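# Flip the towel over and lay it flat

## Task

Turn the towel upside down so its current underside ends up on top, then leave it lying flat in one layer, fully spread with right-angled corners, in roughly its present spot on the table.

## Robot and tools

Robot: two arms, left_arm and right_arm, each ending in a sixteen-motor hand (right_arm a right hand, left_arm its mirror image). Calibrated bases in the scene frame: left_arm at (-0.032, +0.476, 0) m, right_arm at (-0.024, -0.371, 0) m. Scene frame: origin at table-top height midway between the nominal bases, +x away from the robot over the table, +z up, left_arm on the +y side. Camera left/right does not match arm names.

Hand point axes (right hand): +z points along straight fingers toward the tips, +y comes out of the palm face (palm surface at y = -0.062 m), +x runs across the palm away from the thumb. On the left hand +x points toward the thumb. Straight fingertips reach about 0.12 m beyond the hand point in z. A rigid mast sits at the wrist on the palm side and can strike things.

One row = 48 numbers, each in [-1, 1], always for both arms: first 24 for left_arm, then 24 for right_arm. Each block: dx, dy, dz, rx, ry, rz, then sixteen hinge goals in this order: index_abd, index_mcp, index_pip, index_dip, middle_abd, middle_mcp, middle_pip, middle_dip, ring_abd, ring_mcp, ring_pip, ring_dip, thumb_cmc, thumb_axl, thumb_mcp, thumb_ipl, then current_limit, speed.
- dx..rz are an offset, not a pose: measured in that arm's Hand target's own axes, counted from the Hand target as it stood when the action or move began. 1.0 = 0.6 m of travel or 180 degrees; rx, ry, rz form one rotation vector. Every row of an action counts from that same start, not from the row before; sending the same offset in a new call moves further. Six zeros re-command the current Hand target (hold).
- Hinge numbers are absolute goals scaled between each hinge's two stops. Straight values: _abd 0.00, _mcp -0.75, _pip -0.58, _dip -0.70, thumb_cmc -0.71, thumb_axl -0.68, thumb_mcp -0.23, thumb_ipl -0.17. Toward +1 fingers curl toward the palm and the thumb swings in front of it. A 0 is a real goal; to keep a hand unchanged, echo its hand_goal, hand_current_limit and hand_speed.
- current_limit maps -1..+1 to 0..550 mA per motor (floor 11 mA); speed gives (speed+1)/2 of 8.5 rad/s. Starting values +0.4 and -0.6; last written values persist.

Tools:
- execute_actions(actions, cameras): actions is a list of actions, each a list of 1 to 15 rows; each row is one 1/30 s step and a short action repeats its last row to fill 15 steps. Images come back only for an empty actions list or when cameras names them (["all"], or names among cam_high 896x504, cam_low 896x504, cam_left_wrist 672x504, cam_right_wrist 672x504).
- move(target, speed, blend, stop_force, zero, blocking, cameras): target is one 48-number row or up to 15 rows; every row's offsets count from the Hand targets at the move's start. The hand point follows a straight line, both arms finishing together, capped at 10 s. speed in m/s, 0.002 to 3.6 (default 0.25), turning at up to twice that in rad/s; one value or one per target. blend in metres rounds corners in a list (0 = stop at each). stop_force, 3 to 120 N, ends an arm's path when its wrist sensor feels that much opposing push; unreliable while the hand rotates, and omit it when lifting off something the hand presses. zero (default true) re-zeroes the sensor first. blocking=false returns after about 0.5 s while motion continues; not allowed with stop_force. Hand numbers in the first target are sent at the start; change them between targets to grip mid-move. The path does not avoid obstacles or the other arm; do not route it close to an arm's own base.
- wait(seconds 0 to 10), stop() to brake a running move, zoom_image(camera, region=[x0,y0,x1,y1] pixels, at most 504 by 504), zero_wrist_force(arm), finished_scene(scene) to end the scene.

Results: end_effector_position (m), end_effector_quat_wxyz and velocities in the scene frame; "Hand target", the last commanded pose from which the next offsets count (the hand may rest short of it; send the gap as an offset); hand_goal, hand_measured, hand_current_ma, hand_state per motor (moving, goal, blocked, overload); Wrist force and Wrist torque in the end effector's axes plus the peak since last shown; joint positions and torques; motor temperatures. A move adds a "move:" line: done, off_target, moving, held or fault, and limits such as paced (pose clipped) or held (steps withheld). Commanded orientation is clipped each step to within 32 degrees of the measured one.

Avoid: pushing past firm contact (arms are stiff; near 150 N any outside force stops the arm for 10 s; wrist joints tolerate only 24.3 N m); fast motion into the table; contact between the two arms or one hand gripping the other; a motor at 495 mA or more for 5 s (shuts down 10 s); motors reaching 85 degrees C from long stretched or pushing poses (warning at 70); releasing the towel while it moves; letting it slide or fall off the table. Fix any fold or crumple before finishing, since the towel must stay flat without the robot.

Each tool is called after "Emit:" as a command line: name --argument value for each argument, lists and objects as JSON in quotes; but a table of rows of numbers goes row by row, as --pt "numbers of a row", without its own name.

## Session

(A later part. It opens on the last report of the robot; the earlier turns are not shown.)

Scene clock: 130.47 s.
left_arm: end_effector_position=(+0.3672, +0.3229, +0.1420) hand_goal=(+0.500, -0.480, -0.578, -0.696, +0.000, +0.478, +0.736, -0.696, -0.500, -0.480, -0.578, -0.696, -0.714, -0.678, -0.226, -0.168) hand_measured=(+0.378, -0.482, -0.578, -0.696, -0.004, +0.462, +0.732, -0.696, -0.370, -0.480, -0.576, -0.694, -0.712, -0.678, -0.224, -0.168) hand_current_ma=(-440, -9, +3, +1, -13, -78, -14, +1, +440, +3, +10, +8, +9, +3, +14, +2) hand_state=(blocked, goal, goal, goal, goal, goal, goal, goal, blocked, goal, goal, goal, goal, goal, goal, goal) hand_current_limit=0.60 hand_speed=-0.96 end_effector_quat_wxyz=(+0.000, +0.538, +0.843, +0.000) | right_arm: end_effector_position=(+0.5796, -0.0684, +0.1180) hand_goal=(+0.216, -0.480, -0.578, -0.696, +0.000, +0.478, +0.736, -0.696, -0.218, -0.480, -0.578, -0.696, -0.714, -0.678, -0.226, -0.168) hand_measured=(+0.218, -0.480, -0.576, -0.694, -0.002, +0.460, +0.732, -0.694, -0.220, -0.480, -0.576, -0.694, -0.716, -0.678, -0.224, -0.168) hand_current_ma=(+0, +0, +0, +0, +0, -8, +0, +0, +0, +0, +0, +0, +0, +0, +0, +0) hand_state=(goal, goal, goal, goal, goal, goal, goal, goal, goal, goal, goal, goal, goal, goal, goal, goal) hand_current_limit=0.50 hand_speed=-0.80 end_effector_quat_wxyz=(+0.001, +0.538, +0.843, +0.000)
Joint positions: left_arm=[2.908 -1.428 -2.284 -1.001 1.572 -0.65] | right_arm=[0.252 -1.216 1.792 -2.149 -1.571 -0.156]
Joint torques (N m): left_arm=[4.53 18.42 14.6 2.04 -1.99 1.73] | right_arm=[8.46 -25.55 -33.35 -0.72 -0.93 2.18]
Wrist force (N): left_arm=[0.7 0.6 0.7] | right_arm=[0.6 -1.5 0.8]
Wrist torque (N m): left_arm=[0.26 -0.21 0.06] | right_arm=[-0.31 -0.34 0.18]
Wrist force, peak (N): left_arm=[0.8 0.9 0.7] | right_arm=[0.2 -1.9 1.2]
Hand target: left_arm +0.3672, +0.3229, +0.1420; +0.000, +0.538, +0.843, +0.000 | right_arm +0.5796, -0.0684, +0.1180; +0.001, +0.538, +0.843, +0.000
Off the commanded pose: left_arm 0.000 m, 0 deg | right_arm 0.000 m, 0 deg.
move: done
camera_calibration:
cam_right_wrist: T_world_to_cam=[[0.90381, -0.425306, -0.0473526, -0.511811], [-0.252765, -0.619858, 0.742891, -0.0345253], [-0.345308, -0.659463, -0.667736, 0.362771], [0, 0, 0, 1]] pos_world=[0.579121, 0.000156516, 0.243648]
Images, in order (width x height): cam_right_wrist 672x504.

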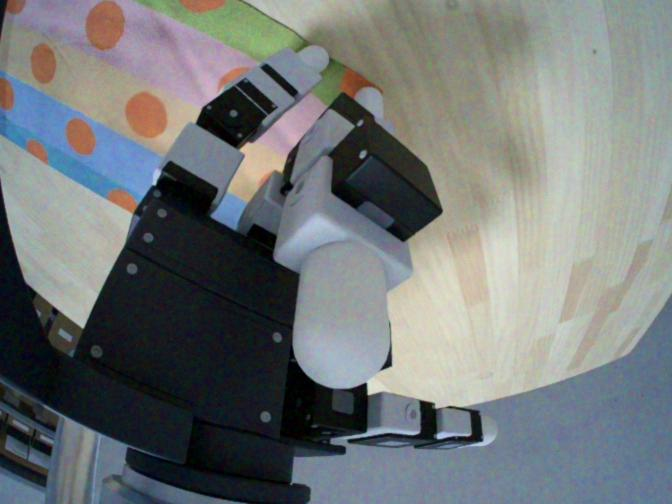

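Emit:
move --target '[0,0,0,0,0,0,0.5,-0.479,-0.577,-0.696,0,0.479,0.737,-0.696,-0.5,-0.479,-0.577,-0.696,-0.714,-0.678,-0.226,-0.168,0.6,-0.96, 0,0,0.0123,0,0,0,0.217,-0.479,-0.577,-0.696,0,0.479,0.737,-0.696,-0.217,-0.479,-0.577,-0.696,-0.714,-0.678,-0.226,-0.168,0.7,-0.8]' --speed 0.01 --stop_force 4 --cameras '[]'

Emit:
move --target '[0,0,0,0,0,0,0.5,-0.479,-0.577,-0.696,0,0.479,0.737,-0.696,-0.5,-0.479,-0.577,-0.696,-0.714,-0.678,-0.226,-0.168,0.6,-0.96, 0,0,0.0092,0,0,0,0.5,-0.479,-0.577,-0.696,0,0.479,0.737,-0.696,-0.5,-0.479,-0.577,-0.696,-0.714,-0.678,-0.226,-0.168,0.7,-0.96]' --speed 0.0045 --stop_force 20 --cameras '["cam_right_wrist"]'

Emit:
zoom_image --camera "cam_right_wrist" --region '[250, 20, 450, 160]'

Scene clock: 133.07 s.
left_arm: end_effector_position=(+0.3672, +0.3229, +0.1420) hand_goal=(+0.500, -0.480, -0.578, -0.696, +0.000, +0.478, +0.736, -0.696, -0.500, -0.480, -0.578, -0.696, -0.714, -0.678, -0.226, -0.168) hand_measured=(+0.378, -0.482, -0.578, -0.696, -0.004, +0.462, +0.732, -0.696, -0.370, -0.480, -0.576, -0.694, -0.712, -0.678, -0.224, -0.168) hand_current_ma=(-440, -9, +3, +1, -13, -78, -14, +1, +440, +3, +10, +8, +9, +3, +14, +2) hand_state=(blocked, goal, goal, goal, goal, goal, goal, goal, blocked, goal, goal, goal, goal, goal, goal, goal) hand_current_limit=0.60 hand_speed=-0.96 end_effector_quat_wxyz=(+0.000, +0.538, +0.843, +0.000) | right_arm: end_effector_position=(+0.5796, -0.0684, +0.1132) hand_goal=(+0.216, -0.480, -0.578, -0.696, +0.000, +0.478, +0.736, -0.696, -0.218, -0.480, -0.578, -0.696, -0.714, -0.678, -0.226, -0.168) hand_measured=(+0.220, -0.478, -0.576, -0.694, -0.002, +0.460, +0.732, -0.694, -0.222, -0.478, -0.576, -0.694, -0.716, -0.678, -0.224, -0.168) hand_current_ma=(+0, +0, +0, +0, +0, -8, +0, +0, +0, +0, +0, +0, +0, +0, +0, +0) hand_state=(goal, goal, goal, goal, goal, goal, goal, goal, goal, goal, goal, goal, goal, goal, goal, goal) hand_current_limit=0.70 hand_speed=-0.80 end_effector_quat_wxyz=(+0.001, +0.538, +0.843, +0.000)
Joint positions: left_arm=[2.908 -1.428 -2.284 -1.001 1.572 -0.65] | right_arm=[0.252 -1.21 1.798 -2.16 -1.571 -0.156]
Joint torques (N m): left_arm=[5.56 17.92 13.33 2.22 -2.07 1.53] | right_arm=[7.37 -42.81 -32.7 -0.6 -1.27 2.02]
Wrist force (N): left_arm=[0.5 0.8 0.8] | right_arm=[0.7 -3.0 -2.4]
Wrist torque (N m): left_arm=[0.29 -0.18 0.04] | right_arm=[-0.13 -0.26 0.15]
Wrist force, peak (N): left_arm=[0.7 0.8 0.6] | right_arm=[0.6 -3.7 -6.3]
Hand target: left_arm +0.3672, +0.3229, +0.1420; +0.000, +0.538, +0.843, +0.000 | right_arm +0.5796, -0.0684, +0.1132; +0.001, +0.538, +0.843, +0.000 (not the last commanded pose)
Off the commanded pose: left_arm 0.000 m, 0 deg | right_arm 0.002 m, 0 deg.
move: contact (right_arm)
No camera images: "cameras" was empty.

Scene clock: 135.23 s.
left_arm: end_effector_position=(+0.3672, +0.3229, +0.1420) hand_goal=(+0.500, -0.480, -0.578, -0.696, +0.000, +0.478, +0.736, -0.696, -0.500, -0.480, -0.578, -0.696, -0.714, -0.678, -0.226, -0.168) hand_measured=(+0.378, -0.482, -0.578, -0.696, -0.004, +0.462, +0.732, -0.696, -0.370, -0.480, -0.576, -0.694, -0.712, -0.678, -0.224, -0.168) hand_current_ma=(-440, -9, +3, +1, -13, -78, -14, +1, +440, +3, +10, +8, +9, +3, +14, +2) hand_state=(blocked, goal, goal, goal, goal, goal, goal, goal, blocked, goal, goal, goal, goal, goal, goal, goal) hand_current_limit=0.60 hand_speed=-0.96 end_effector_quat_wxyz=(+0.000, +0.538, +0.843, +0.000) | right_arm: end_effector_position=(+0.5796, -0.0684, +0.1075) hand_goal=(+0.500, -0.480, -0.578, -0.696, +0.000, +0.478, +0.736, -0.696, -0.500, -0.480, -0.578, -0.696, -0.714, -0.678, -0.226, -0.168) hand_measured=(+0.380, -0.466, -0.570, -0.694, -0.002, +0.460, +0.732, -0.694, -0.362, -0.454, -0.558, -0.690, -0.716, -0.678, -0.224, -0.168) hand_current_ma=(-189, +5, +1, +0, +0, -8, +0, +0, +242, +15, +8, +1, +0, +0, +0, +0) hand_state=(blocked, goal, goal, goal, goal, goal, goal, goal, blocked, blocked, goal, goal, goal, goal, goal, goal) hand_current_limit=0.70 hand_speed=-0.96 end_effector_quat_wxyz=(+0.001, +0.538, +0.843, +0.000)
Joint positions: left_arm=[2.908 -1.428 -2.284 -1.001 1.572 -0.65] | right_arm=[0.252 -1.202 1.804 -2.174 -1.571 -0.156]
Joint torques (N m): left_arm=[5.61 16.79 15.58 2.56 -1.91 1.51] | right_arm=[-4.6 -36.2 -13.05 -3.79 -0.35 1.59]
Wrist force (N): left_arm=[-0.6 0.8 0.4] | right_arm=[0.1 -1.8 -5.3]
Wrist torque (N m): left_arm=[0.25 -0.30 0.00] | right_arm=[-0.10 -0.27 0.14]
Wrist force, peak (N): left_arm=[-0.5 0.9 1.1] | right_arm=[0.0 -6.6 -17.1]
Hand target: left_arm +0.3672, +0.3229, +0.1420; +0.000, +0.538, +0.843, +0.000 | right_arm +0.5796, -0.0684, +0.1076; +0.001, +0.538, +0.843, +0.000
Off the commanded pose: left_arm 0.000 m, 0 deg | right_arm 0.000 m, 0 deg.
move: done
camera_calibration:
cam_right_wrist: T_world_to_cam=[[0.90383, -0.425256, -0.0474196, -0.512304], [-0.252662, -0.619846, 0.742935, -0.0267943], [-0.345331, -0.659506, -0.667682, 0.35576], [0, 0, 0, 1]] pos_world=[0.579121, 0.000156719, 0.233148]
Images, in order (width x height): cam_right_wrist 672x504.

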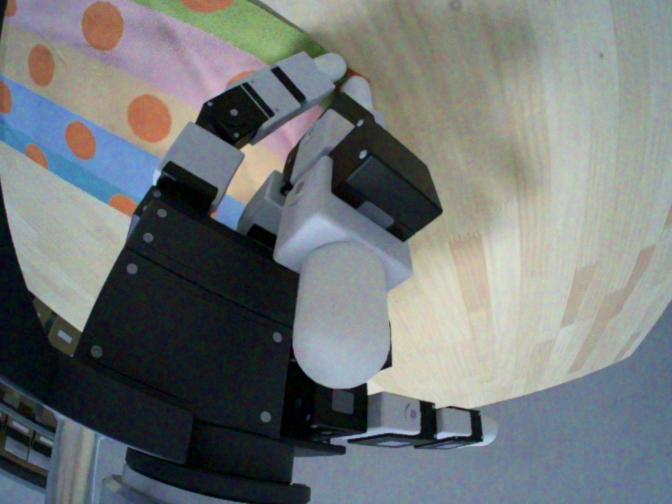

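Scaled by 2.520 from the camera's 672x504 image, which has a finer 960x720 frame.

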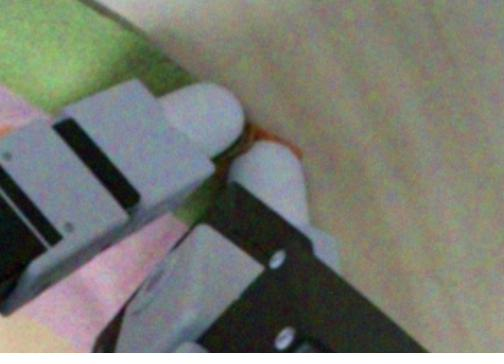

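Emit:
move --target '[0,0,0,0,0,0,0.5,-0.479,-0.577,-0.696,0,0.479,0.737,-0.696,-0.5,-0.479,-0.577,-0.696,-0.714,-0.678,-0.226,-0.168,0.6,-0.96, 0,0,-0.001,0,0,0,0.7,-0.479,-0.577,-0.696,0,0.479,0.737,-0.696,-0.7,-0.479,-0.577,-0.696,-0.714,-0.678,-0.226,-0.168,0.65,-0.9]' --speed 0.01 --cameras '[]'

Emit:
move --target '[0,0,0,0,0,0,0.5,-0.479,-0.577,-0.696,0,0.479,0.737,-0.696,-0.5,-0.479,-0.577,-0.696,-0.714,-0.678,-0.226,-0.168,0.6,-0.96, 0,0,-0.056,0,0,0,0.7,-0.479,-0.577,-0.696,0,0.479,0.737,-0.696,-0.7,-0.479,-0.577,-0.696,-0.714,-0.678,-0.226,-0.168,0.65,-0.9]' --speed 0.03 --cameras '["cam_right_wrist", "cam_left_wrist", "cam_high"]'

Emit:
zoom_image --camera "cam_right_wrist" --region '[250, 20, 450, 160]'

Scene clock: 136.50 s.
left_arm: end_effector_position=(+0.3672, +0.3229, +0.1420) hand_goal=(+0.500, -0.480, -0.578, -0.696, +0.000, +0.478, +0.736, -0.696, -0.500, -0.480, -0.578, -0.696, -0.714, -0.678, -0.226, -0.168) hand_measured=(+0.378, -0.482, -0.578, -0.696, -0.004, +0.462, +0.732, -0.696, -0.370, -0.480, -0.576, -0.694, -0.712, -0.678, -0.224, -0.168) hand_current_ma=(-440, -9, +3, +1, -13, -78, -14, +1, +440, +3, +10, +8, +9, +3, +14, +2) hand_state=(blocked, goal, goal, goal, goal, goal, goal, goal, blocked, goal, goal, goal, goal, goal, goal, goal) hand_current_limit=0.60 hand_speed=-0.96 end_effector_quat_wxyz=(+0.000, +0.538, +0.843, +0.000) | right_arm: end_effector_position=(+0.5796, -0.0684, +0.1082) hand_goal=(+0.700, -0.480, -0.578, -0.696, +0.000, +0.478, +0.736, -0.696, -0.700, -0.480, -0.578, -0.696, -0.714, -0.678, -0.226, -0.168) hand_measured=(+0.390, -0.468, -0.570, -0.694, -0.002, +0.460, +0.732, -0.694, -0.368, -0.456, -0.558, -0.690, -0.716, -0.678, -0.224, -0.168) hand_current_ma=(-454, +4, +1, +0, +0, -8, +0, +0, +454, +13, +8, +1, +0, +0, +0, +0) hand_state=(blocked, goal, goal, goal, goal, goal, goal, goal, blocked, blocked, goal, goal, goal, goal, goal, goal) hand_current_limit=0.65 hand_speed=-0.90 end_effector_quat_wxyz=(+0.001, +0.538, +0.843, +0.000)
Joint positions: left_arm=[2.908 -1.428 -2.284 -1.001 1.572 -0.65] | right_arm=[0.252 -1.203 1.803 -2.173 -1.571 -0.156]
Joint torques (N m): left_arm=[4.58 17.18 13.5 2.19 -1.89 1.53] | right_arm=[-9.35 -44.01 -32.61 -0.23 0.25 1.09]
Wrist force (N): left_arm=[-0.6 0.7 0.9] | right_arm=[1.8 -0.9 -0.4]
Wrist torque (N m): left_arm=[0.25 -0.31 0.00] | right_arm=[-0.28 -0.20 0.22]
Wrist force, peak (N): left_arm=[-0.6 0.9 1.1] | right_arm=[0.2 -1.7 -5.4]
Hand target: left_arm +0.3672, +0.3229, +0.1420; +0.000, +0.538, +0.843, +0.000 | right_arm +0.5796, -0.0684, +0.1082; +0.001, +0.538, +0.843, +0.000
Off the commanded pose: left_arm 0.000 m, 0 deg | right_arm 0.000 m, 0 deg.
move: done
No camera images: "cameras" was empty.

Scene clock: 138.00 s.
left_arm: end_effector_position=(+0.3672, +0.3229, +0.1420) hand_goal=(+0.500, -0.480, -0.578, -0.696, +0.000, +0.478, +0.736, -0.696, -0.500, -0.480, -0.578, -0.696, -0.714, -0.678, -0.226, -0.168) hand_measured=(+0.378, -0.482, -0.578, -0.696, -0.004, +0.462, +0.732, -0.696, -0.370, -0.480, -0.576, -0.694, -0.712, -0.678, -0.224, -0.168) hand_current_ma=(-440, -9, +3, +1, -13, -78, -14, +1, +440, +3, +10, +8, +9, +3, +14, +2) hand_state=(blocked, goal, goal, goal, goal, goal, goal, goal, blocked, goal, goal, goal, goal, goal, goal, goal) hand_current_limit=0.60 hand_speed=-0.96 end_effector_quat_wxyz=(+0.000, +0.538, +0.843, +0.000) | right_arm: end_effector_position=(+0.5796, -0.0684, +0.1418) hand_goal=(+0.700, -0.480, -0.578, -0.696, +0.000, +0.478, +0.736, -0.696, -0.700, -0.480, -0.578, -0.696, -0.714, -0.678, -0.226, -0.168) hand_measured=(+0.392, -0.488, -0.582, -0.696, -0.002, +0.460, +0.732, -0.694, -0.368, -0.474, -0.572, -0.692, -0.716, -0.678, -0.224, -0.168) hand_current_ma=(-454, -2, +0, +0, +0, -8, +0, +0, +454, +1, +1, +0, +0, +0, +0, +0) hand_state=(blocked, goal, goal, goal, goal, goal, goal, goal, blocked, goal, goal, goal, goal, goal, goal, goal) hand_current_limit=0.65 hand_speed=-0.90 end_effector_quat_wxyz=(+0.001, +0.538, +0.843, +0.000)
Joint positions: left_arm=[2.908 -1.428 -2.284 -1.001 1.572 -0.65] | right_arm=[0.252 -1.246 1.764 -2.09 -1.571 -0.156]
Joint torques (N m): left_arm=[5.89 16.47 14.54 2.44 -1.94 1.54] | right_arm=[-1.87 -43.8 -33.99 -0.7 0.89 2.28]
Wrist force (N): left_arm=[-0.3 0.8 0.5] | right_arm=[1.7 -1.7 1.0]
Wrist torque (N m): left_arm=[0.27 -0.29 0.01] | right_arm=[-0.32 -0.22 0.21]
Wrist force, peak (N): left_arm=[-0.9 0.7 1.1] | right_arm=[1.9 -1.8 1.2]
Hand target: left_arm +0.3672, +0.3229, +0.1420; +0.000, +0.538, +0.843, +0.000 | right_arm +0.5796, -0.0684, +0.1418; +0.001, +0.538, +0.843, +0.000
Off the commanded pose: left_arm 0.000 m, 0 deg | right_arm 0.000 m, 0 deg.
move: done
camera_calibration:
cam_left_wrist: T_world_to_cam=[[-0.23407, -0.971226, 0.0439524, 0.356645], [-0.645747, 0.189106, 0.739763, 0.0242233], [-0.726789, 0.144774, -0.671431, 0.436378], [0, 0, 0, 1]] pos_world=[0.416276, 0.278626, 0.259402]
cam_right_wrist: T_world_to_cam=[[0.903787, -0.425362, -0.0472867, -0.510688], [-0.252845, -0.619819, 0.742896, -0.052161], [-0.345309, -0.659463, -0.667735, 0.378663], [0, 0, 0, 1]] pos_world=[0.579121, 0.000156476, 0.267448]
Images, in order (width x height): cam_high 896x504, cam_left_wrist 672x504, cam_right_wrist 672x504.

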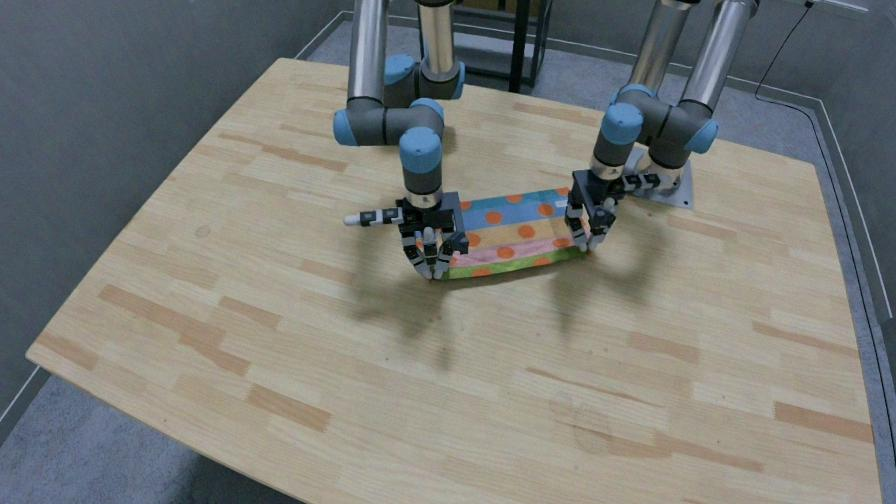

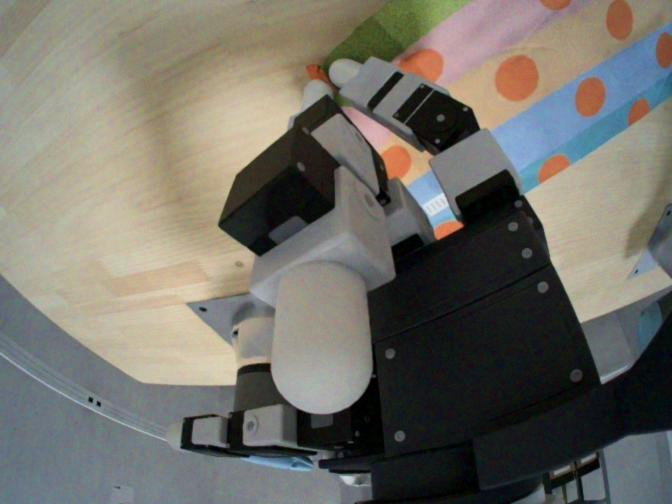

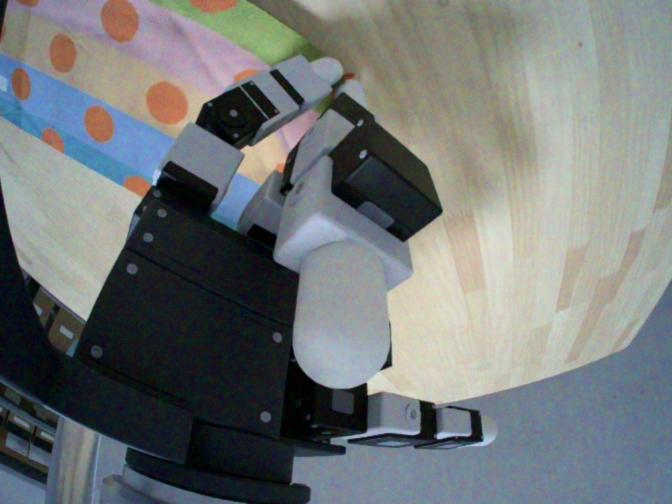

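Scaled by 2.520 from the camera's 672x504 image, which has a finer 960x720 frame.

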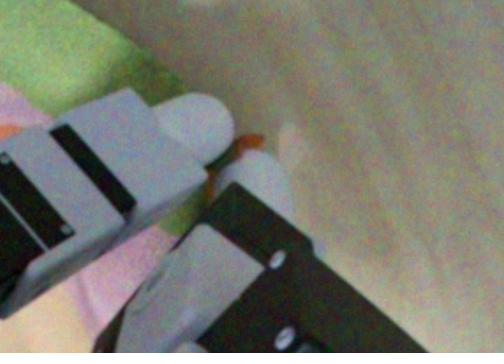

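Emit:
move --target '[-0.004,0,-0.40,0,0,0,0.6,-0.479,-0.577,-0.696,0,0.479,0.737,-0.696,-0.6,-0.479,-0.577,-0.696,-0.714,-0.678,-0.226,-0.168,0.65,-0.9, 0.004,0,-0.40,0,0,0,0.7,-0.479,-0.577,-0.696,0,0.479,0.737,-0.696,-0.7,-0.479,-0.577,-0.696,-0.714,-0.678,-0.226,-0.168,0.65,-0.9]' --speed 0.1 --cameras '["all"]'

Scene clock: 143.37 s.
left_arm: end_effector_position=(+0.3682, +0.3205, +0.3819) hand_goal=(+0.600, -0.480, -0.578, -0.696, +0.000, +0.478, +0.736, -0.696, -0.600, -0.480, -0.578, -0.696, -0.714, -0.678, -0.226, -0.168) hand_measured=(+0.378, -0.482, -0.578, -0.696, -0.004, +0.462, +0.732, -0.696, -0.370, -0.480, -0.576, -0.694, -0.712, -0.678, -0.224, -0.168) hand_current_ma=(-454, -11, +2, +1, -13, -78, -14, +1, +454, +3, +10, +8, +9, +3, +14, +2) hand_state=(blocked, goal, goal, goal, goal, goal, goal, goal, blocked, goal, goal, goal, goal, goal, goal, goal) hand_current_limit=0.65 hand_speed=-0.90 end_effector_quat_wxyz=(+0.000, +0.538, +0.843, +0.000) | right_arm: end_effector_position=(+0.5782, -0.0662, +0.3818) hand_goal=(+0.700, -0.480, -0.578, -0.696, +0.000, +0.478, +0.736, -0.696, -0.700, -0.480, -0.578, -0.696, -0.714, -0.678, -0.226, -0.168) hand_measured=(+0.392, -0.488, -0.582, -0.696, -0.002, +0.460, +0.732, -0.694, -0.368, -0.474, -0.572, -0.692, -0.716, -0.678, -0.224, -0.168) hand_current_ma=(-454, -2, +0, +0, +0, -8, +0, +0, +454, +1, +1, +0, +0, +0, +0, +0) hand_state=(blocked, goal, goal, goal, goal, goal, goal, goal, blocked, goal, goal, goal, goal, goal, goal, goal) hand_current_limit=0.65 hand_speed=-0.90 end_effector_quat_wxyz=(+0.001, +0.538, +0.843, +0.000)
Joint positions: left_arm=[2.902 -1.289 -1.749 -1.675 1.572 -0.656] | right_arm=[0.256 -1.368 1.286 -1.49 -1.571 -0.151]
Joint torques (N m): left_arm=[-13.08 1.52 36.31 1.05 -2.09 -2.17] | right_arm=[7.47 -22.13 -35.6 -0.71 -0.73 2.31]
Wrist force (N): left_arm=[-0.6 0.7 0.7] | right_arm=[0.9 -1.8 1.0]
Wrist torque (N m): left_arm=[0.24 -0.13 -0.04] | right_arm=[-0.32 -0.23 0.16]
Wrist force, peak (N): left_arm=[-0.4 0.7 1.7] | right_arm=[1.7 -1.8 1.9]
Hand target: left_arm +0.3682, +0.3205, +0.3820; +0.000, +0.538, +0.843, +0.000 | right_arm +0.5782, -0.0662, +0.3818; +0.001, +0.538, +0.843, +0.000
Off the commanded pose: left_arm 0.000 m, 0 deg | right_arm 0.000 m, 0 deg.
move: done
camera_calibration:
cam_left_wrist: T_world_to_cam=[[-0.23414, -0.971212, 0.0438872, 0.344062], [-0.645734, 0.189103, 0.739776, -0.152158], [-0.726778, 0.144872, -0.671421, 0.598492], [0, 0, 0, 1]] pos_world=[0.417276, 0.276226, 0.499303]
cam_right_wrist: T_world_to_cam=[[0.903841, -0.425248, -0.0472917, -0.497167], [-0.252775, -0.619874, 0.742874, -0.229476], [-0.34522, -0.659485, -0.667759, 0.539848], [0, 0, 0, 1]] pos_world=[0.577721, 0.00235665, 0.507448]

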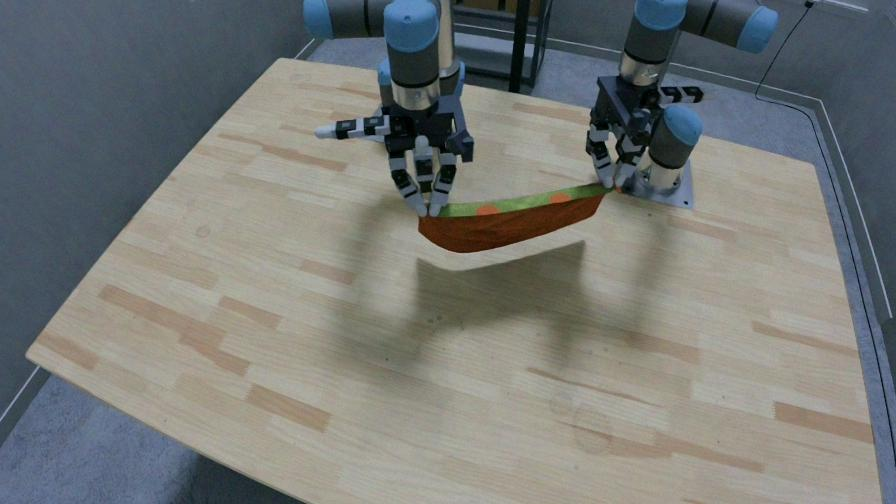

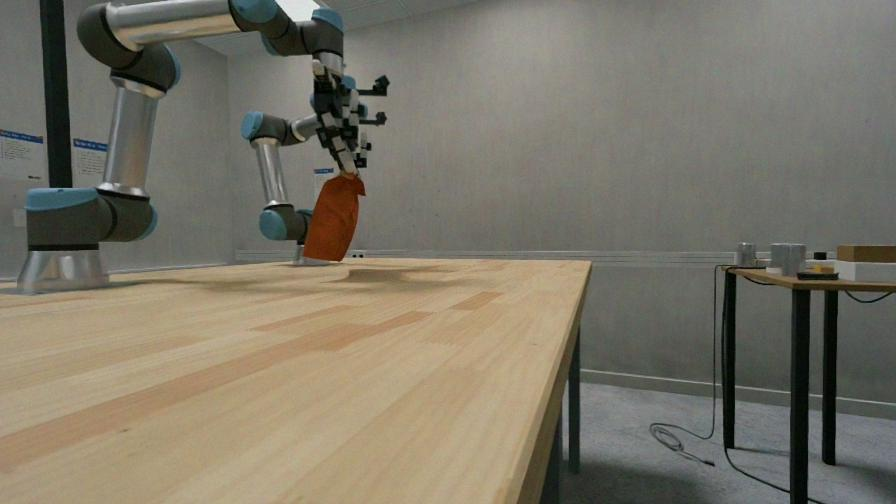

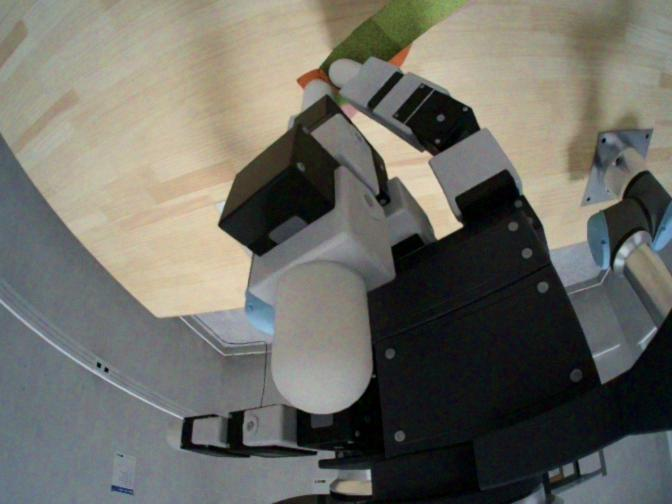

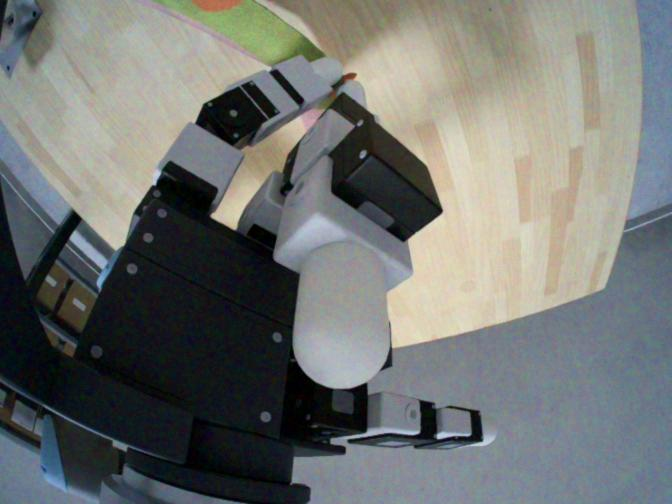

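Emit:
move --target '[-0.0,0.04,-0.035,0,0,0,0.6,-0.479,-0.577,-0.696,0,0.479,0.737,-0.696,-0.6,-0.479,-0.577,-0.696,-0.714,-0.678,-0.226,-0.168,0.65,-0.9, 0.0,0.04,-0.035,0,0,0,0.7,-0.479,-0.577,-0.696,0,0.479,0.737,-0.696,-0.7,-0.479,-0.577,-0.696,-0.714,-0.678,-0.226,-0.168,0.65,-0.9]' --speed 0.08 --cameras '["cam_high","cam_low"]'

Emit:
zoom_image --camera "cam_low" --region '[220, 60, 460, 300]'

Scene clock: 145.70 s.
left_arm: end_effector_position=(+0.3900, +0.3306, +0.4030) hand_goal=(+0.600, -0.480, -0.578, -0.696, +0.000, +0.478, +0.736, -0.696, -0.600, -0.480, -0.578, -0.696, -0.714, -0.678, -0.226, -0.168) hand_measured=(+0.378, -0.482, -0.578, -0.696, -0.004, +0.462, +0.732, -0.696, -0.370, -0.480, -0.576, -0.694, -0.712, -0.678, -0.224, -0.168) hand_current_ma=(-454, -12, +2, +1, -13, -78, -13, +1, +454, +3, +10, +8, +9, +3, +14, +2) hand_state=(blocked, goal, goal, goal, goal, goal, goal, goal, blocked, goal, goal, goal, goal, goal, goal, goal) hand_current_limit=0.65 hand_speed=-0.90 end_effector_quat_wxyz=(+0.000, +0.538, +0.843, +0.000) | right_arm: end_effector_position=(+0.5999, -0.0561, +0.4029) hand_goal=(+0.700, -0.480, -0.578, -0.696, +0.000, +0.478, +0.736, -0.696, -0.700, -0.480, -0.578, -0.696, -0.714, -0.678, -0.226, -0.168) hand_measured=(+0.392, -0.488, -0.582, -0.696, -0.002, +0.460, +0.732, -0.694, -0.368, -0.474, -0.572, -0.692, -0.716, -0.678, -0.224, -0.168) hand_current_ma=(-454, -2, +0, +0, +0, -8, +0, +0, +454, +1, +1, +0, +0, +0, +0, +0) hand_state=(blocked, goal, goal, goal, goal, goal, goal, goal, blocked, goal, goal, goal, goal, goal, goal, goal) hand_current_limit=0.65 hand_speed=-0.90 end_effector_quat_wxyz=(+0.001, +0.538, +0.843, +0.000)
Joint positions: left_arm=[2.94 -1.329 -1.666 -1.718 1.572 -0.618] | right_arm=[0.262 -1.301 1.148 -1.419 -1.571 -0.145]
Joint torques (N m): left_arm=[11.43 1.89 35.23 0.78 0.88 2.08] | right_arm=[7.92 -25.43 -36.54 -0.58 -0.69 2.22]
Wrist force (N): left_arm=[-0.4 0.7 0.7] | right_arm=[0.9 -1.7 0.8]
Wrist torque (N m): left_arm=[0.23 -0.13 -0.14] | right_arm=[-0.32 -0.25 0.17]
Wrist force, peak (N): left_arm=[-0.2 1.0 1.1] | right_arm=[1.2 -2.2 1.3]
Hand target: left_arm +0.3900, +0.3306, +0.4030; +0.000, +0.538, +0.843, +0.000 | right_arm +0.5999, -0.0561, +0.4029; +0.001, +0.538, +0.843, +0.000
Off the commanded pose: left_arm 0.000 m, 0 deg | right_arm 0.000 m, 0 deg.
move: done
Images, in order (width x height): cam_high 896x504, cam_low 896x504.

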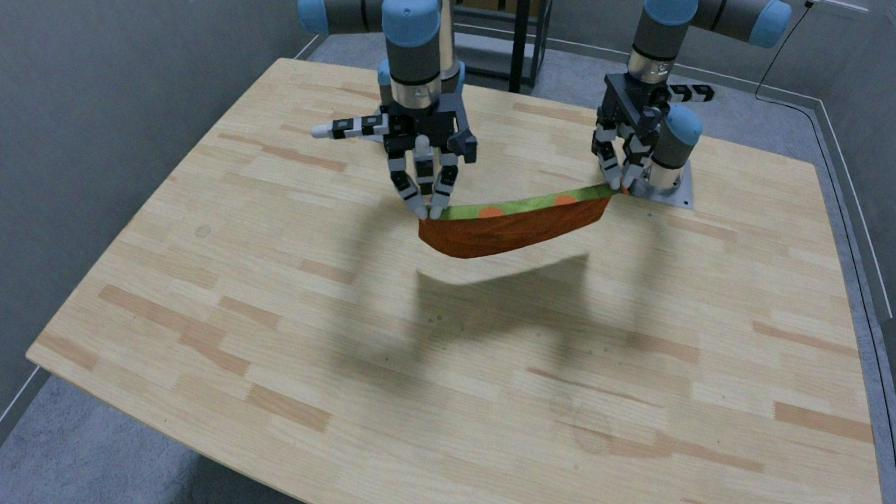

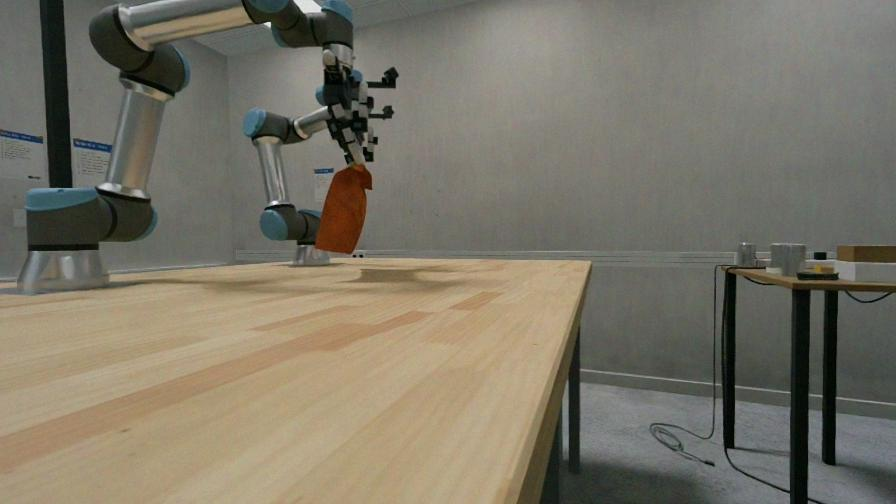

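Scaled by 2.100.

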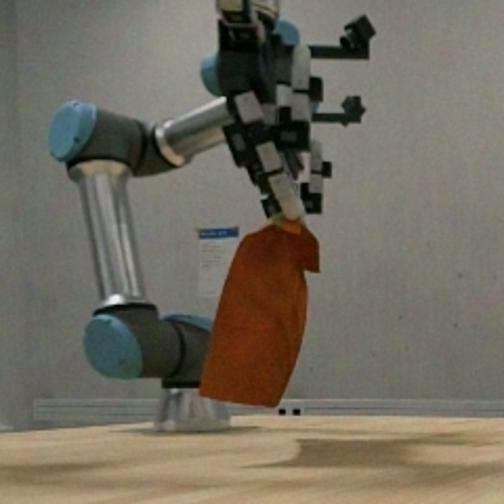

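Emit:
move --target '[0.006,0.0,0,0,0,0,0.6,-0.479,-0.577,-0.696,0,0.479,0.737,-0.696,-0.6,-0.479,-0.577,-0.696,-0.714,-0.678,-0.226,-0.168,0.65,-0.9, -0.006,0.0,-0.0,0,0,0,0.7,-0.479,-0.577,-0.696,0,0.479,0.737,-0.696,-0.7,-0.479,-0.577,-0.696,-0.714,-0.678,-0.226,-0.168,0.65,-0.9]' --speed 0.02 --cameras '["cam_high","cam_low"]'

Emit:
zoom_image --camera "cam_high" --region '[380, 140, 660, 300]'

Emit:
zoom_image --camera "cam_low" --region '[220, 60, 460, 300]'

Scene clock: 147.03 s.
left_arm: end_effector_position=(+0.3885, +0.3338, +0.4030) hand_goal=(+0.600, -0.480, -0.578, -0.696, +0.000, +0.478, +0.736, -0.696, -0.600, -0.480, -0.578, -0.696, -0.714, -0.678, -0.226, -0.168) hand_measured=(+0.380, -0.482, -0.578, -0.696, -0.004, +0.462, +0.732, -0.696, -0.370, -0.480, -0.576, -0.694, -0.712, -0.678, -0.224, -0.168) hand_current_ma=(-454, -12, +2, +1, -13, -78, -13, +1, +454, +3, +10, +8, +9, +3, +14, +2) hand_state=(blocked, goal, goal, goal, goal, goal, goal, goal, blocked, goal, goal, goal, goal, goal, goal, goal) hand_current_limit=0.65 hand_speed=-0.90 end_effector_quat_wxyz=(+0.000, +0.538, +0.843, +0.000) | right_arm: end_effector_position=(+0.6014, -0.0593, +0.4029) hand_goal=(+0.700, -0.480, -0.578, -0.696, +0.000, +0.478, +0.736, -0.696, -0.700, -0.480, -0.578, -0.696, -0.714, -0.678, -0.226, -0.168) hand_measured=(+0.392, -0.488, -0.582, -0.696, -0.002, +0.460, +0.732, -0.694, -0.368, -0.474, -0.572, -0.692, -0.716, -0.678, -0.224, -0.168) hand_current_ma=(-454, -2, +0, +0, +0, -8, +0, +0, +454, +1, +1, +0, +0, +0, +0, +0) hand_state=(blocked, goal, goal, goal, goal, goal, goal, goal, blocked, goal, goal, goal, goal, goal, goal, goal) hand_current_limit=0.65 hand_speed=-0.90 end_effector_quat_wxyz=(+0.001, +0.538, +0.843, +0.000)
Joint positions: left_arm=[2.947 -1.322 -1.671 -1.72 1.572 -0.611] | right_arm=[0.256 -1.302 1.148 -1.419 -1.571 -0.151]
Joint torques (N m): left_arm=[10.05 20.1 14.3 0.75 -2.17 1.88] | right_arm=[-10.26 -44.64 -10.47 -5.02 -0.88 -2.04]
Wrist force (N): left_arm=[-1.0 0.6 0.8] | right_arm=[1.9 -1.7 1.2]
Wrist torque (N m): left_arm=[0.23 -0.23 -0.16] | right_arm=[-0.29 -0.20 0.39]
Wrist force, peak (N): left_arm=[-1.1 0.9 0.8] | right_arm=[1.7 -1.8 1.4]
Hand target: left_arm +0.3885, +0.3338, +0.4030; +0.000, +0.538, +0.843, +0.000 | right_arm +0.6014, -0.0593, +0.4029; +0.001, +0.538, +0.843, +0.000
Off the commanded pose: left_arm 0.000 m, 0 deg | right_arm 0.000 m, 0 deg.
move: done
Images, in order (width x height): cam_high 896x504, cam_low 896x504.

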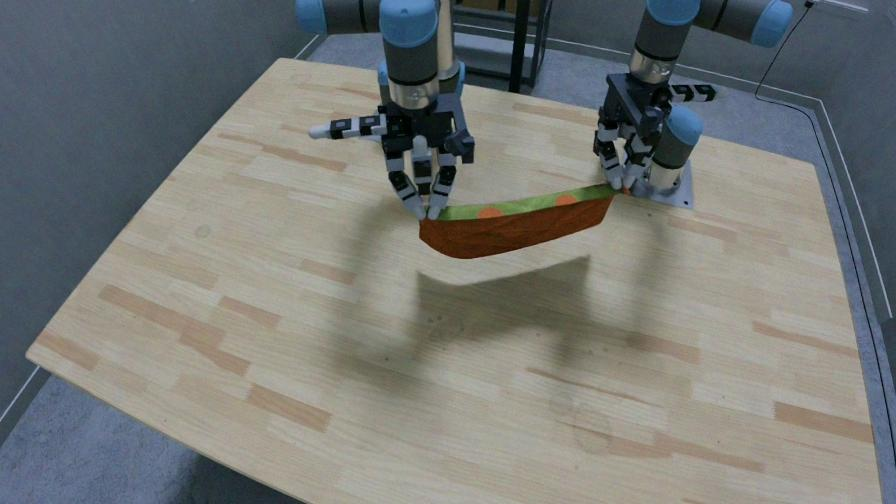

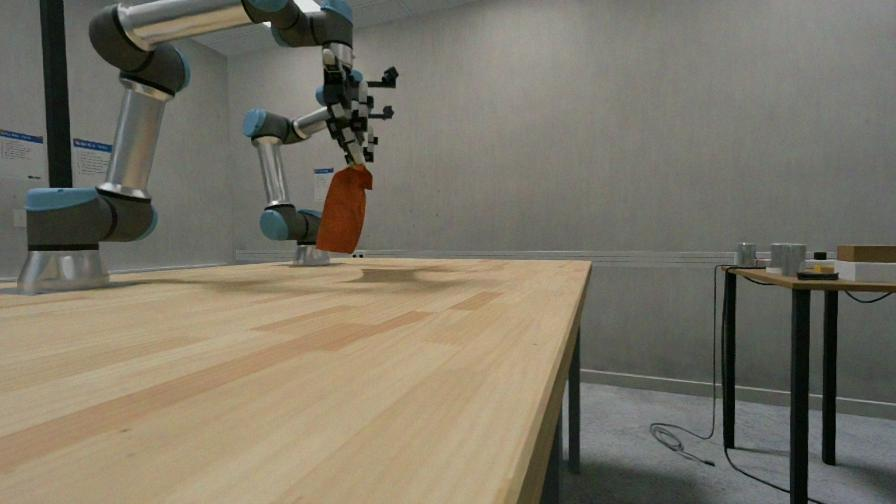

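Scaled by 1.800.

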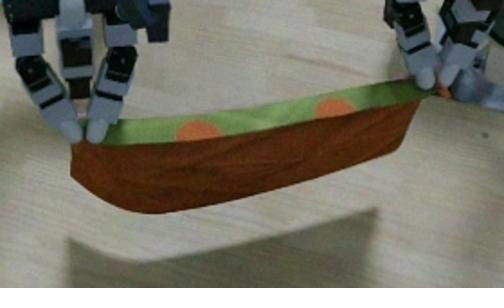

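Scaled by 2.100.

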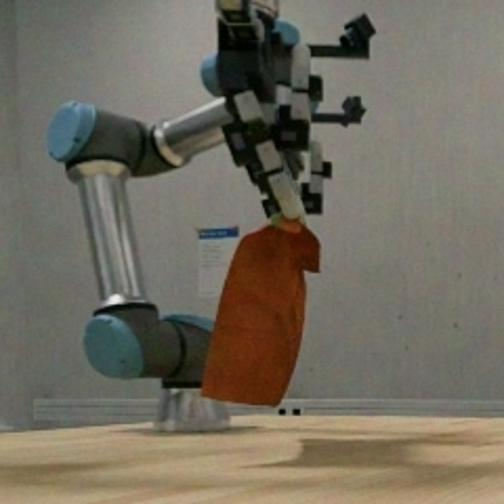

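Emit:
move --pt "-0.0183 -0.0175 0.05 0 0 0 0.6 -0.479 -0.577 -0.696 0 0.479 0.737 -0.696 -0.6 -0.479 -0.577 -0.696 -0.714 -0.678 -0.226 -0.168 0.65 -0.9 -0.0183 -0.0625 0.05 0 0 0 0.7 -0.479 -0.577 -0.696 0 0.479 0.737 -0.696 -0.7 -0.479 -0.577 -0.696 -0.714 -0.678 -0.226 -0.168 0.65 -0.9" --pt "-0.0183 -0.1668 0.0765 0 0 0 0.6 -0.479 -0.577 -0.696 0 0.479 0.737 -0.696 -0.6 -0.479 -0.577 -0.696 -0.714 -0.678 -0.226 -0.168 0.65 -0.9 -0.0183 -0.2118 0.0765 0 0 0 0.7 -0.479 -0.577 -0.696 0 0.479 0.737 -0.696 -0.7 -0.479 -0.577 -0.696 -0.714 -0.678 -0.226 -0.168 0.65 -0.9" --pt "-0.0183 -0.2982 0.153 0 0 0 0.6 -0.479 -0.577 -0.696 0 0.479 0.737 -0.696 -0.6 -0.479 -0.577 -0.696 -0.714 -0.678 -0.226 -0.168 0.65 -0.9 -0.0183 -0.3432 0.153 0 0 0 0.7 -0.479 -0.577 -0.696 0 0.479 0.737 -0.696 -0.7 -0.479 -0.577 -0.696 -0.714 -0.678 -0.226 -0.168 0.65 -0.9" --speed '[0.06,0.1,0.1]' --blend '[0.01,0.01,0]' --cameras '["cam_high","cam_low"]'

Scene clock: 152.37 s.
left_arm: end_effector_position=(+0.2308, +0.2488, +0.3111) hand_goal=(+0.600, -0.480, -0.578, -0.696, +0.000, +0.478, +0.736, -0.696, -0.600, -0.480, -0.578, -0.696, -0.714, -0.678, -0.226, -0.168) hand_measured=(+0.380, -0.482, -0.578, -0.696, -0.004, +0.462, +0.732, -0.696, -0.370, -0.480, -0.576, -0.694, -0.712, -0.678, -0.224, -0.168) hand_current_ma=(-454, -12, +2, +1, -13, -78, -13, +1, +454, +3, +10, +8, +9, +3, +14, +2) hand_state=(blocked, goal, goal, goal, goal, goal, goal, goal, blocked, goal, goal, goal, goal, goal, goal, goal) hand_current_limit=0.65 hand_speed=-0.90 end_effector_quat_wxyz=(+0.000, +0.538, +0.843, +0.000) | right_arm: end_effector_position=(+0.4195, -0.1561, +0.3108) hand_goal=(+0.700, -0.480, -0.578, -0.696, +0.000, +0.478, +0.736, -0.696, -0.700, -0.480, -0.578, -0.696, -0.714, -0.678, -0.226, -0.168) hand_measured=(+0.394, -0.488, -0.582, -0.696, -0.002, +0.460, +0.732, -0.694, -0.368, -0.474, -0.572, -0.692, -0.716, -0.678, -0.224, -0.168) hand_current_ma=(-454, -2, +0, +0, +0, -8, +0, +0, +454, +1, +1, +0, +0, +0, +0, +0) hand_state=(blocked, goal, goal, goal, goal, goal, goal, goal, blocked, goal, goal, goal, goal, goal, goal, goal) hand_current_limit=0.65 hand_speed=-0.90 end_effector_quat_wxyz=(+0.001, +0.538, +0.843, +0.000)
Joint positions: left_arm=[2.554 -1.149 -2.017 -1.547 1.572 -1.003] | right_arm=[0.15 -1.818 1.906 -1.66 -1.571 -0.258]
Joint torques (N m): left_arm=[-14.12 14.67 12.32 4.09 3.05 -2.17] | right_arm=[-10.79 -21.51 -11.57 -5.1 1.07 -1.94]
Wrist force (N): left_arm=[-0.5 0.6 1.2] | right_arm=[1.6 -1.7 1.3]
Wrist torque (N m): left_arm=[0.24 -0.25 0.07] | right_arm=[-0.34 -0.18 0.38]
Wrist force, peak (N): left_arm=[-1.3 0.9 1.1] | right_arm=[1.9 -2.2 1.4]
Hand target: left_arm +0.2307, +0.2488, +0.3111; +0.000, +0.538, +0.843, +0.000 | right_arm +0.4195, -0.1561, +0.3108; +0.001, +0.538, +0.843, +0.000
Off the commanded pose: left_arm 0.000 m, 0 deg | right_arm 0.000 m, 0 deg.
move: done
Images, in order (width x height): cam_high 896x504, cam_low 896x504.

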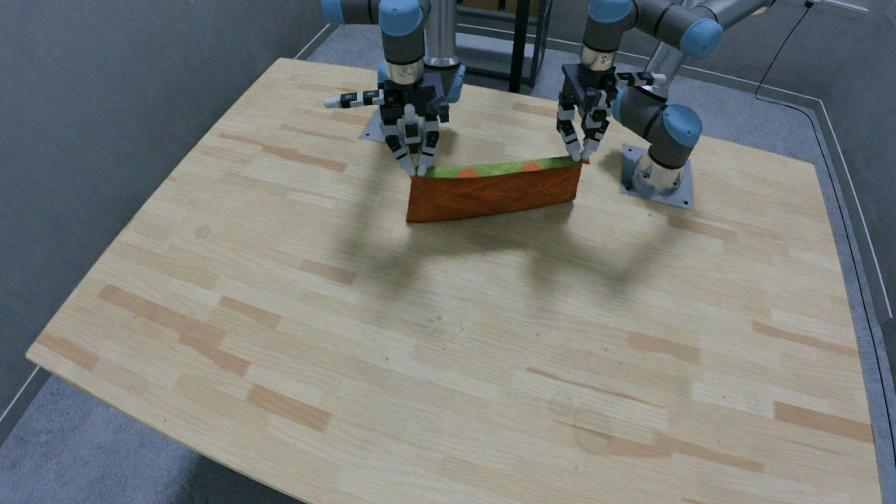

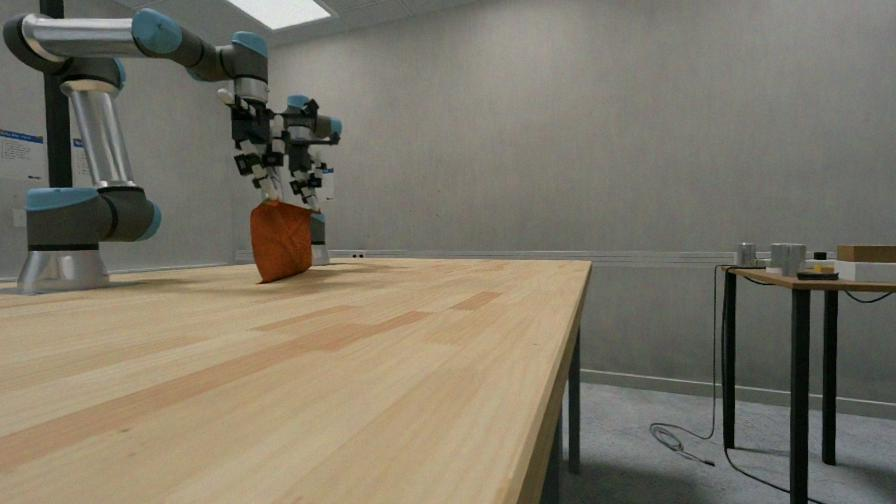

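Emit:
move --target '[0,0.1217,-0.14,-0.2778,0,0,0.6,-0.479,-0.577,-0.696,0,0.479,0.737,-0.696,-0.6,-0.479,-0.577,-0.696,-0.714,-0.678,-0.226,-0.168,0.65,-0.9,0,0.1217,-0.14,-0.2778,0,0,0.7,-0.479,-0.577,-0.696,0,0.479,0.737,-0.696,-0.7,-0.479,-0.577,-0.696,-0.714,-0.678,-0.226,-0.168,0.65,-0.9]' --speed 0.2 --cameras '["all"]'

Emit:
zoom_image --camera "cam_high" --region '[380, 100, 660, 300]'

Emit:
zoom_image --camera "cam_low" --region '[200, 60, 440, 300]'

Scene clock: 158.43 s.
left_arm: end_effector_position=(+0.2846, +0.2740, +0.3802) hand_goal=(+0.600, -0.480, -0.578, -0.696, +0.000, +0.478, +0.736, -0.696, -0.600, -0.480, -0.578, -0.696, -0.714, -0.678, -0.226, -0.168) hand_measured=(+0.380, -0.490, -0.580, -0.696, -0.004, +0.466, +0.734, -0.696, -0.370, -0.486, -0.578, -0.694, -0.718, -0.678, -0.224, -0.168) hand_current_ma=(-454, -46, -6, +1, -13, -54, -5, +1, +454, -29, -1, +8, -18, +3, +14, +2) hand_state=(blocked, goal, goal, goal, goal, goal, goal, goal, blocked, goal, goal, goal, goal, goal, goal, goal) hand_current_limit=0.65 hand_speed=-0.90 end_effector_quat_wxyz=(+0.187, +0.504, +0.789, +0.296) | right_arm: end_effector_position=(+0.4802, -0.1279, +0.3881) hand_goal=(+0.700, -0.480, -0.578, -0.696, +0.000, +0.478, +0.736, -0.696, -0.700, -0.480, -0.578, -0.696, -0.714, -0.678, -0.226, -0.168) hand_measured=(+0.394, -0.494, -0.584, -0.698, -0.002, +0.466, +0.734, -0.694, -0.368, -0.482, -0.576, -0.692, -0.718, -0.678, -0.224, -0.168) hand_current_ma=(-454, -6, -1, +0, +0, -4, +0, +0, +454, +0, +0, +0, +0, +0, +0, +0) hand_state=(blocked, goal, goal, goal, goal, goal, goal, goal, blocked, goal, goal, goal, goal, goal, goal, goal) hand_current_limit=0.65 hand_speed=-0.90 end_effector_quat_wxyz=(+0.211, +0.495, +0.776, +0.330)
Joint positions: left_arm=[2.355 -1.171 -2.191 -1.05 2.231 -1.1] | right_arm=[0.091 -1.863 2.264 -2.75 -1.345 -0.224]
Joint torques (N m): left_arm=[12.6 16.22 35.1 0.92 -1.21 -2.26] | right_arm=[6.97 0.24 -10.06 -5.76 1.3 2.02]
Wrist force (N): left_arm=[-0.4 1.7 1.2] | right_arm=[1.9 -0.8 -0.5]
Wrist torque (N m): left_arm=[0.30 -0.32 -0.04] | right_arm=[-0.10 -0.10 0.04]
Wrist force, peak (N): left_arm=[-0.2 4.1 0.5] | right_arm=[1.8 -2.0 1.3]
Hand target: left_arm +0.2846, +0.2740, +0.3802; +0.187, +0.504, +0.789, +0.296 (not the last commanded pose) | right_arm +0.4802, -0.1278, +0.3881; +0.211, +0.495, +0.776, +0.330 (not the last commanded pose)
Off the commanded pose: left_arm 0.020 m, 9 deg | right_arm 0.009 m, 4 deg.
move: held (left_arm; a check stopped the path), off_target (right_arm; braked when a check withheld steps of left_arm); limits=held
pose unreachable (left arm): on one or more control steps of this call, first in action 0 (counted from 0), this arm could not follow its commanded pose, so it was not sent that pose on those steps. It may still have moved: this result reports where it is.
cause: moving toward the commanded pose would bring two parts of the arm too close to each other (joints 4 (wrist 1) to 6 (wrist 3) lie between them).
camera_calibration:
cam_left_wrist: T_world_to_cam=[[-0.121626, -0.918941, -0.375173, 0.392391], [-0.973195, 0.0360759, 0.227132, 0.134009], [-0.195186, 0.392742, -0.898697, 0.410529], [0, 0, 0, 1]] pos_world=[0.258272, 0.194517, 0.485718]
cam_right_wrist: T_world_to_cam=[[0.757923, -0.492792, 0.427445, -0.557418], [-0.601001, -0.782288, 0.16378, 0.0740762], [0.253676, -0.381027, -0.889082, 0.303465], [0, 0, 0, 1]] pos_world=[0.390018, -0.101114, 0.495939]

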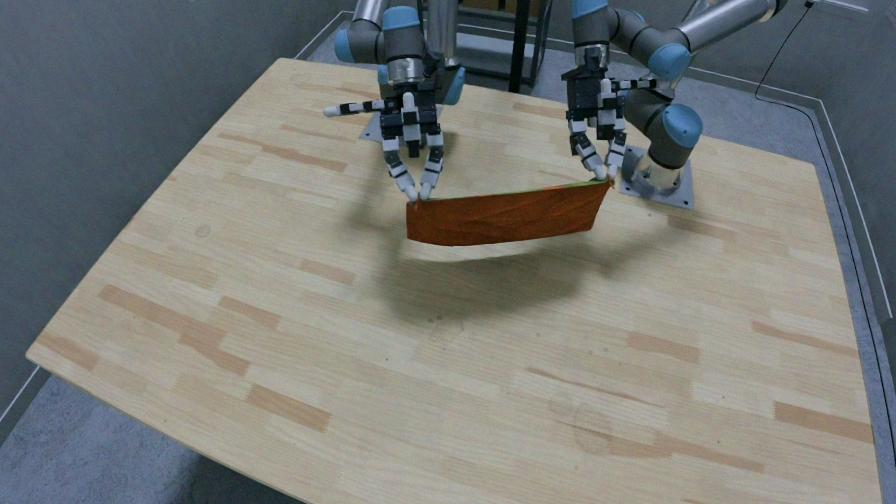

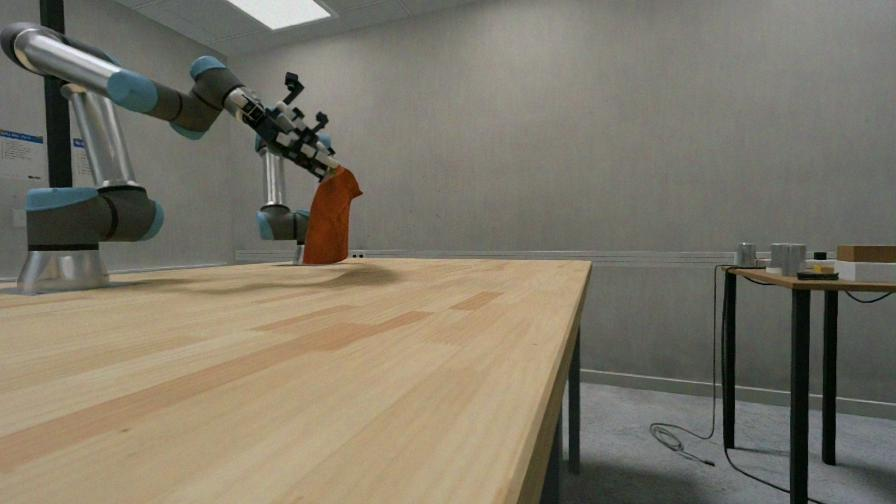

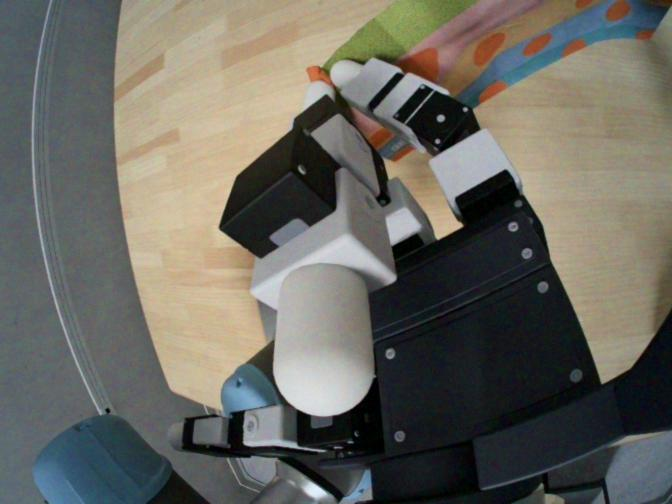

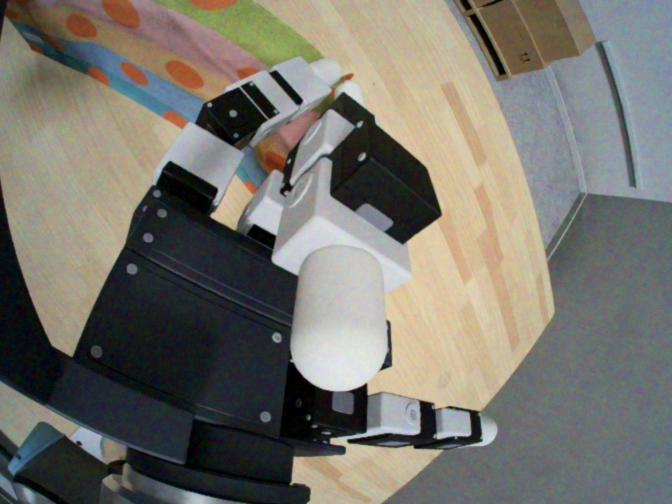

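Scaled by 1.800.

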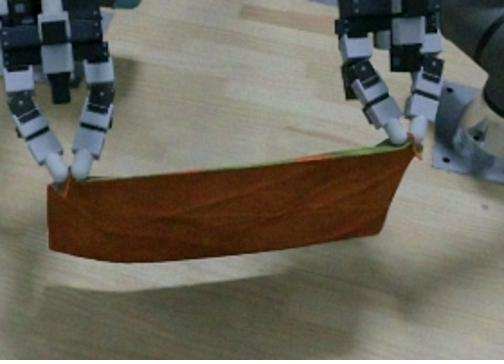

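Scaled by 2.100.

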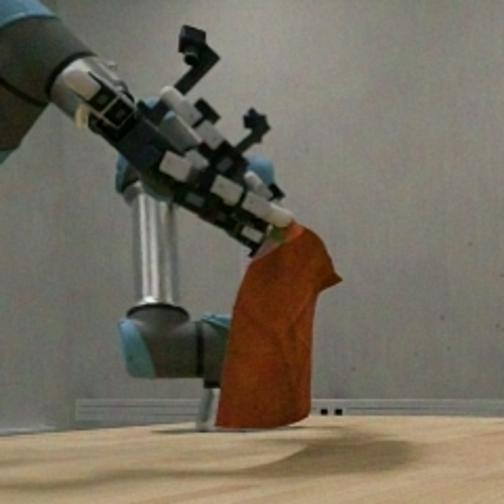

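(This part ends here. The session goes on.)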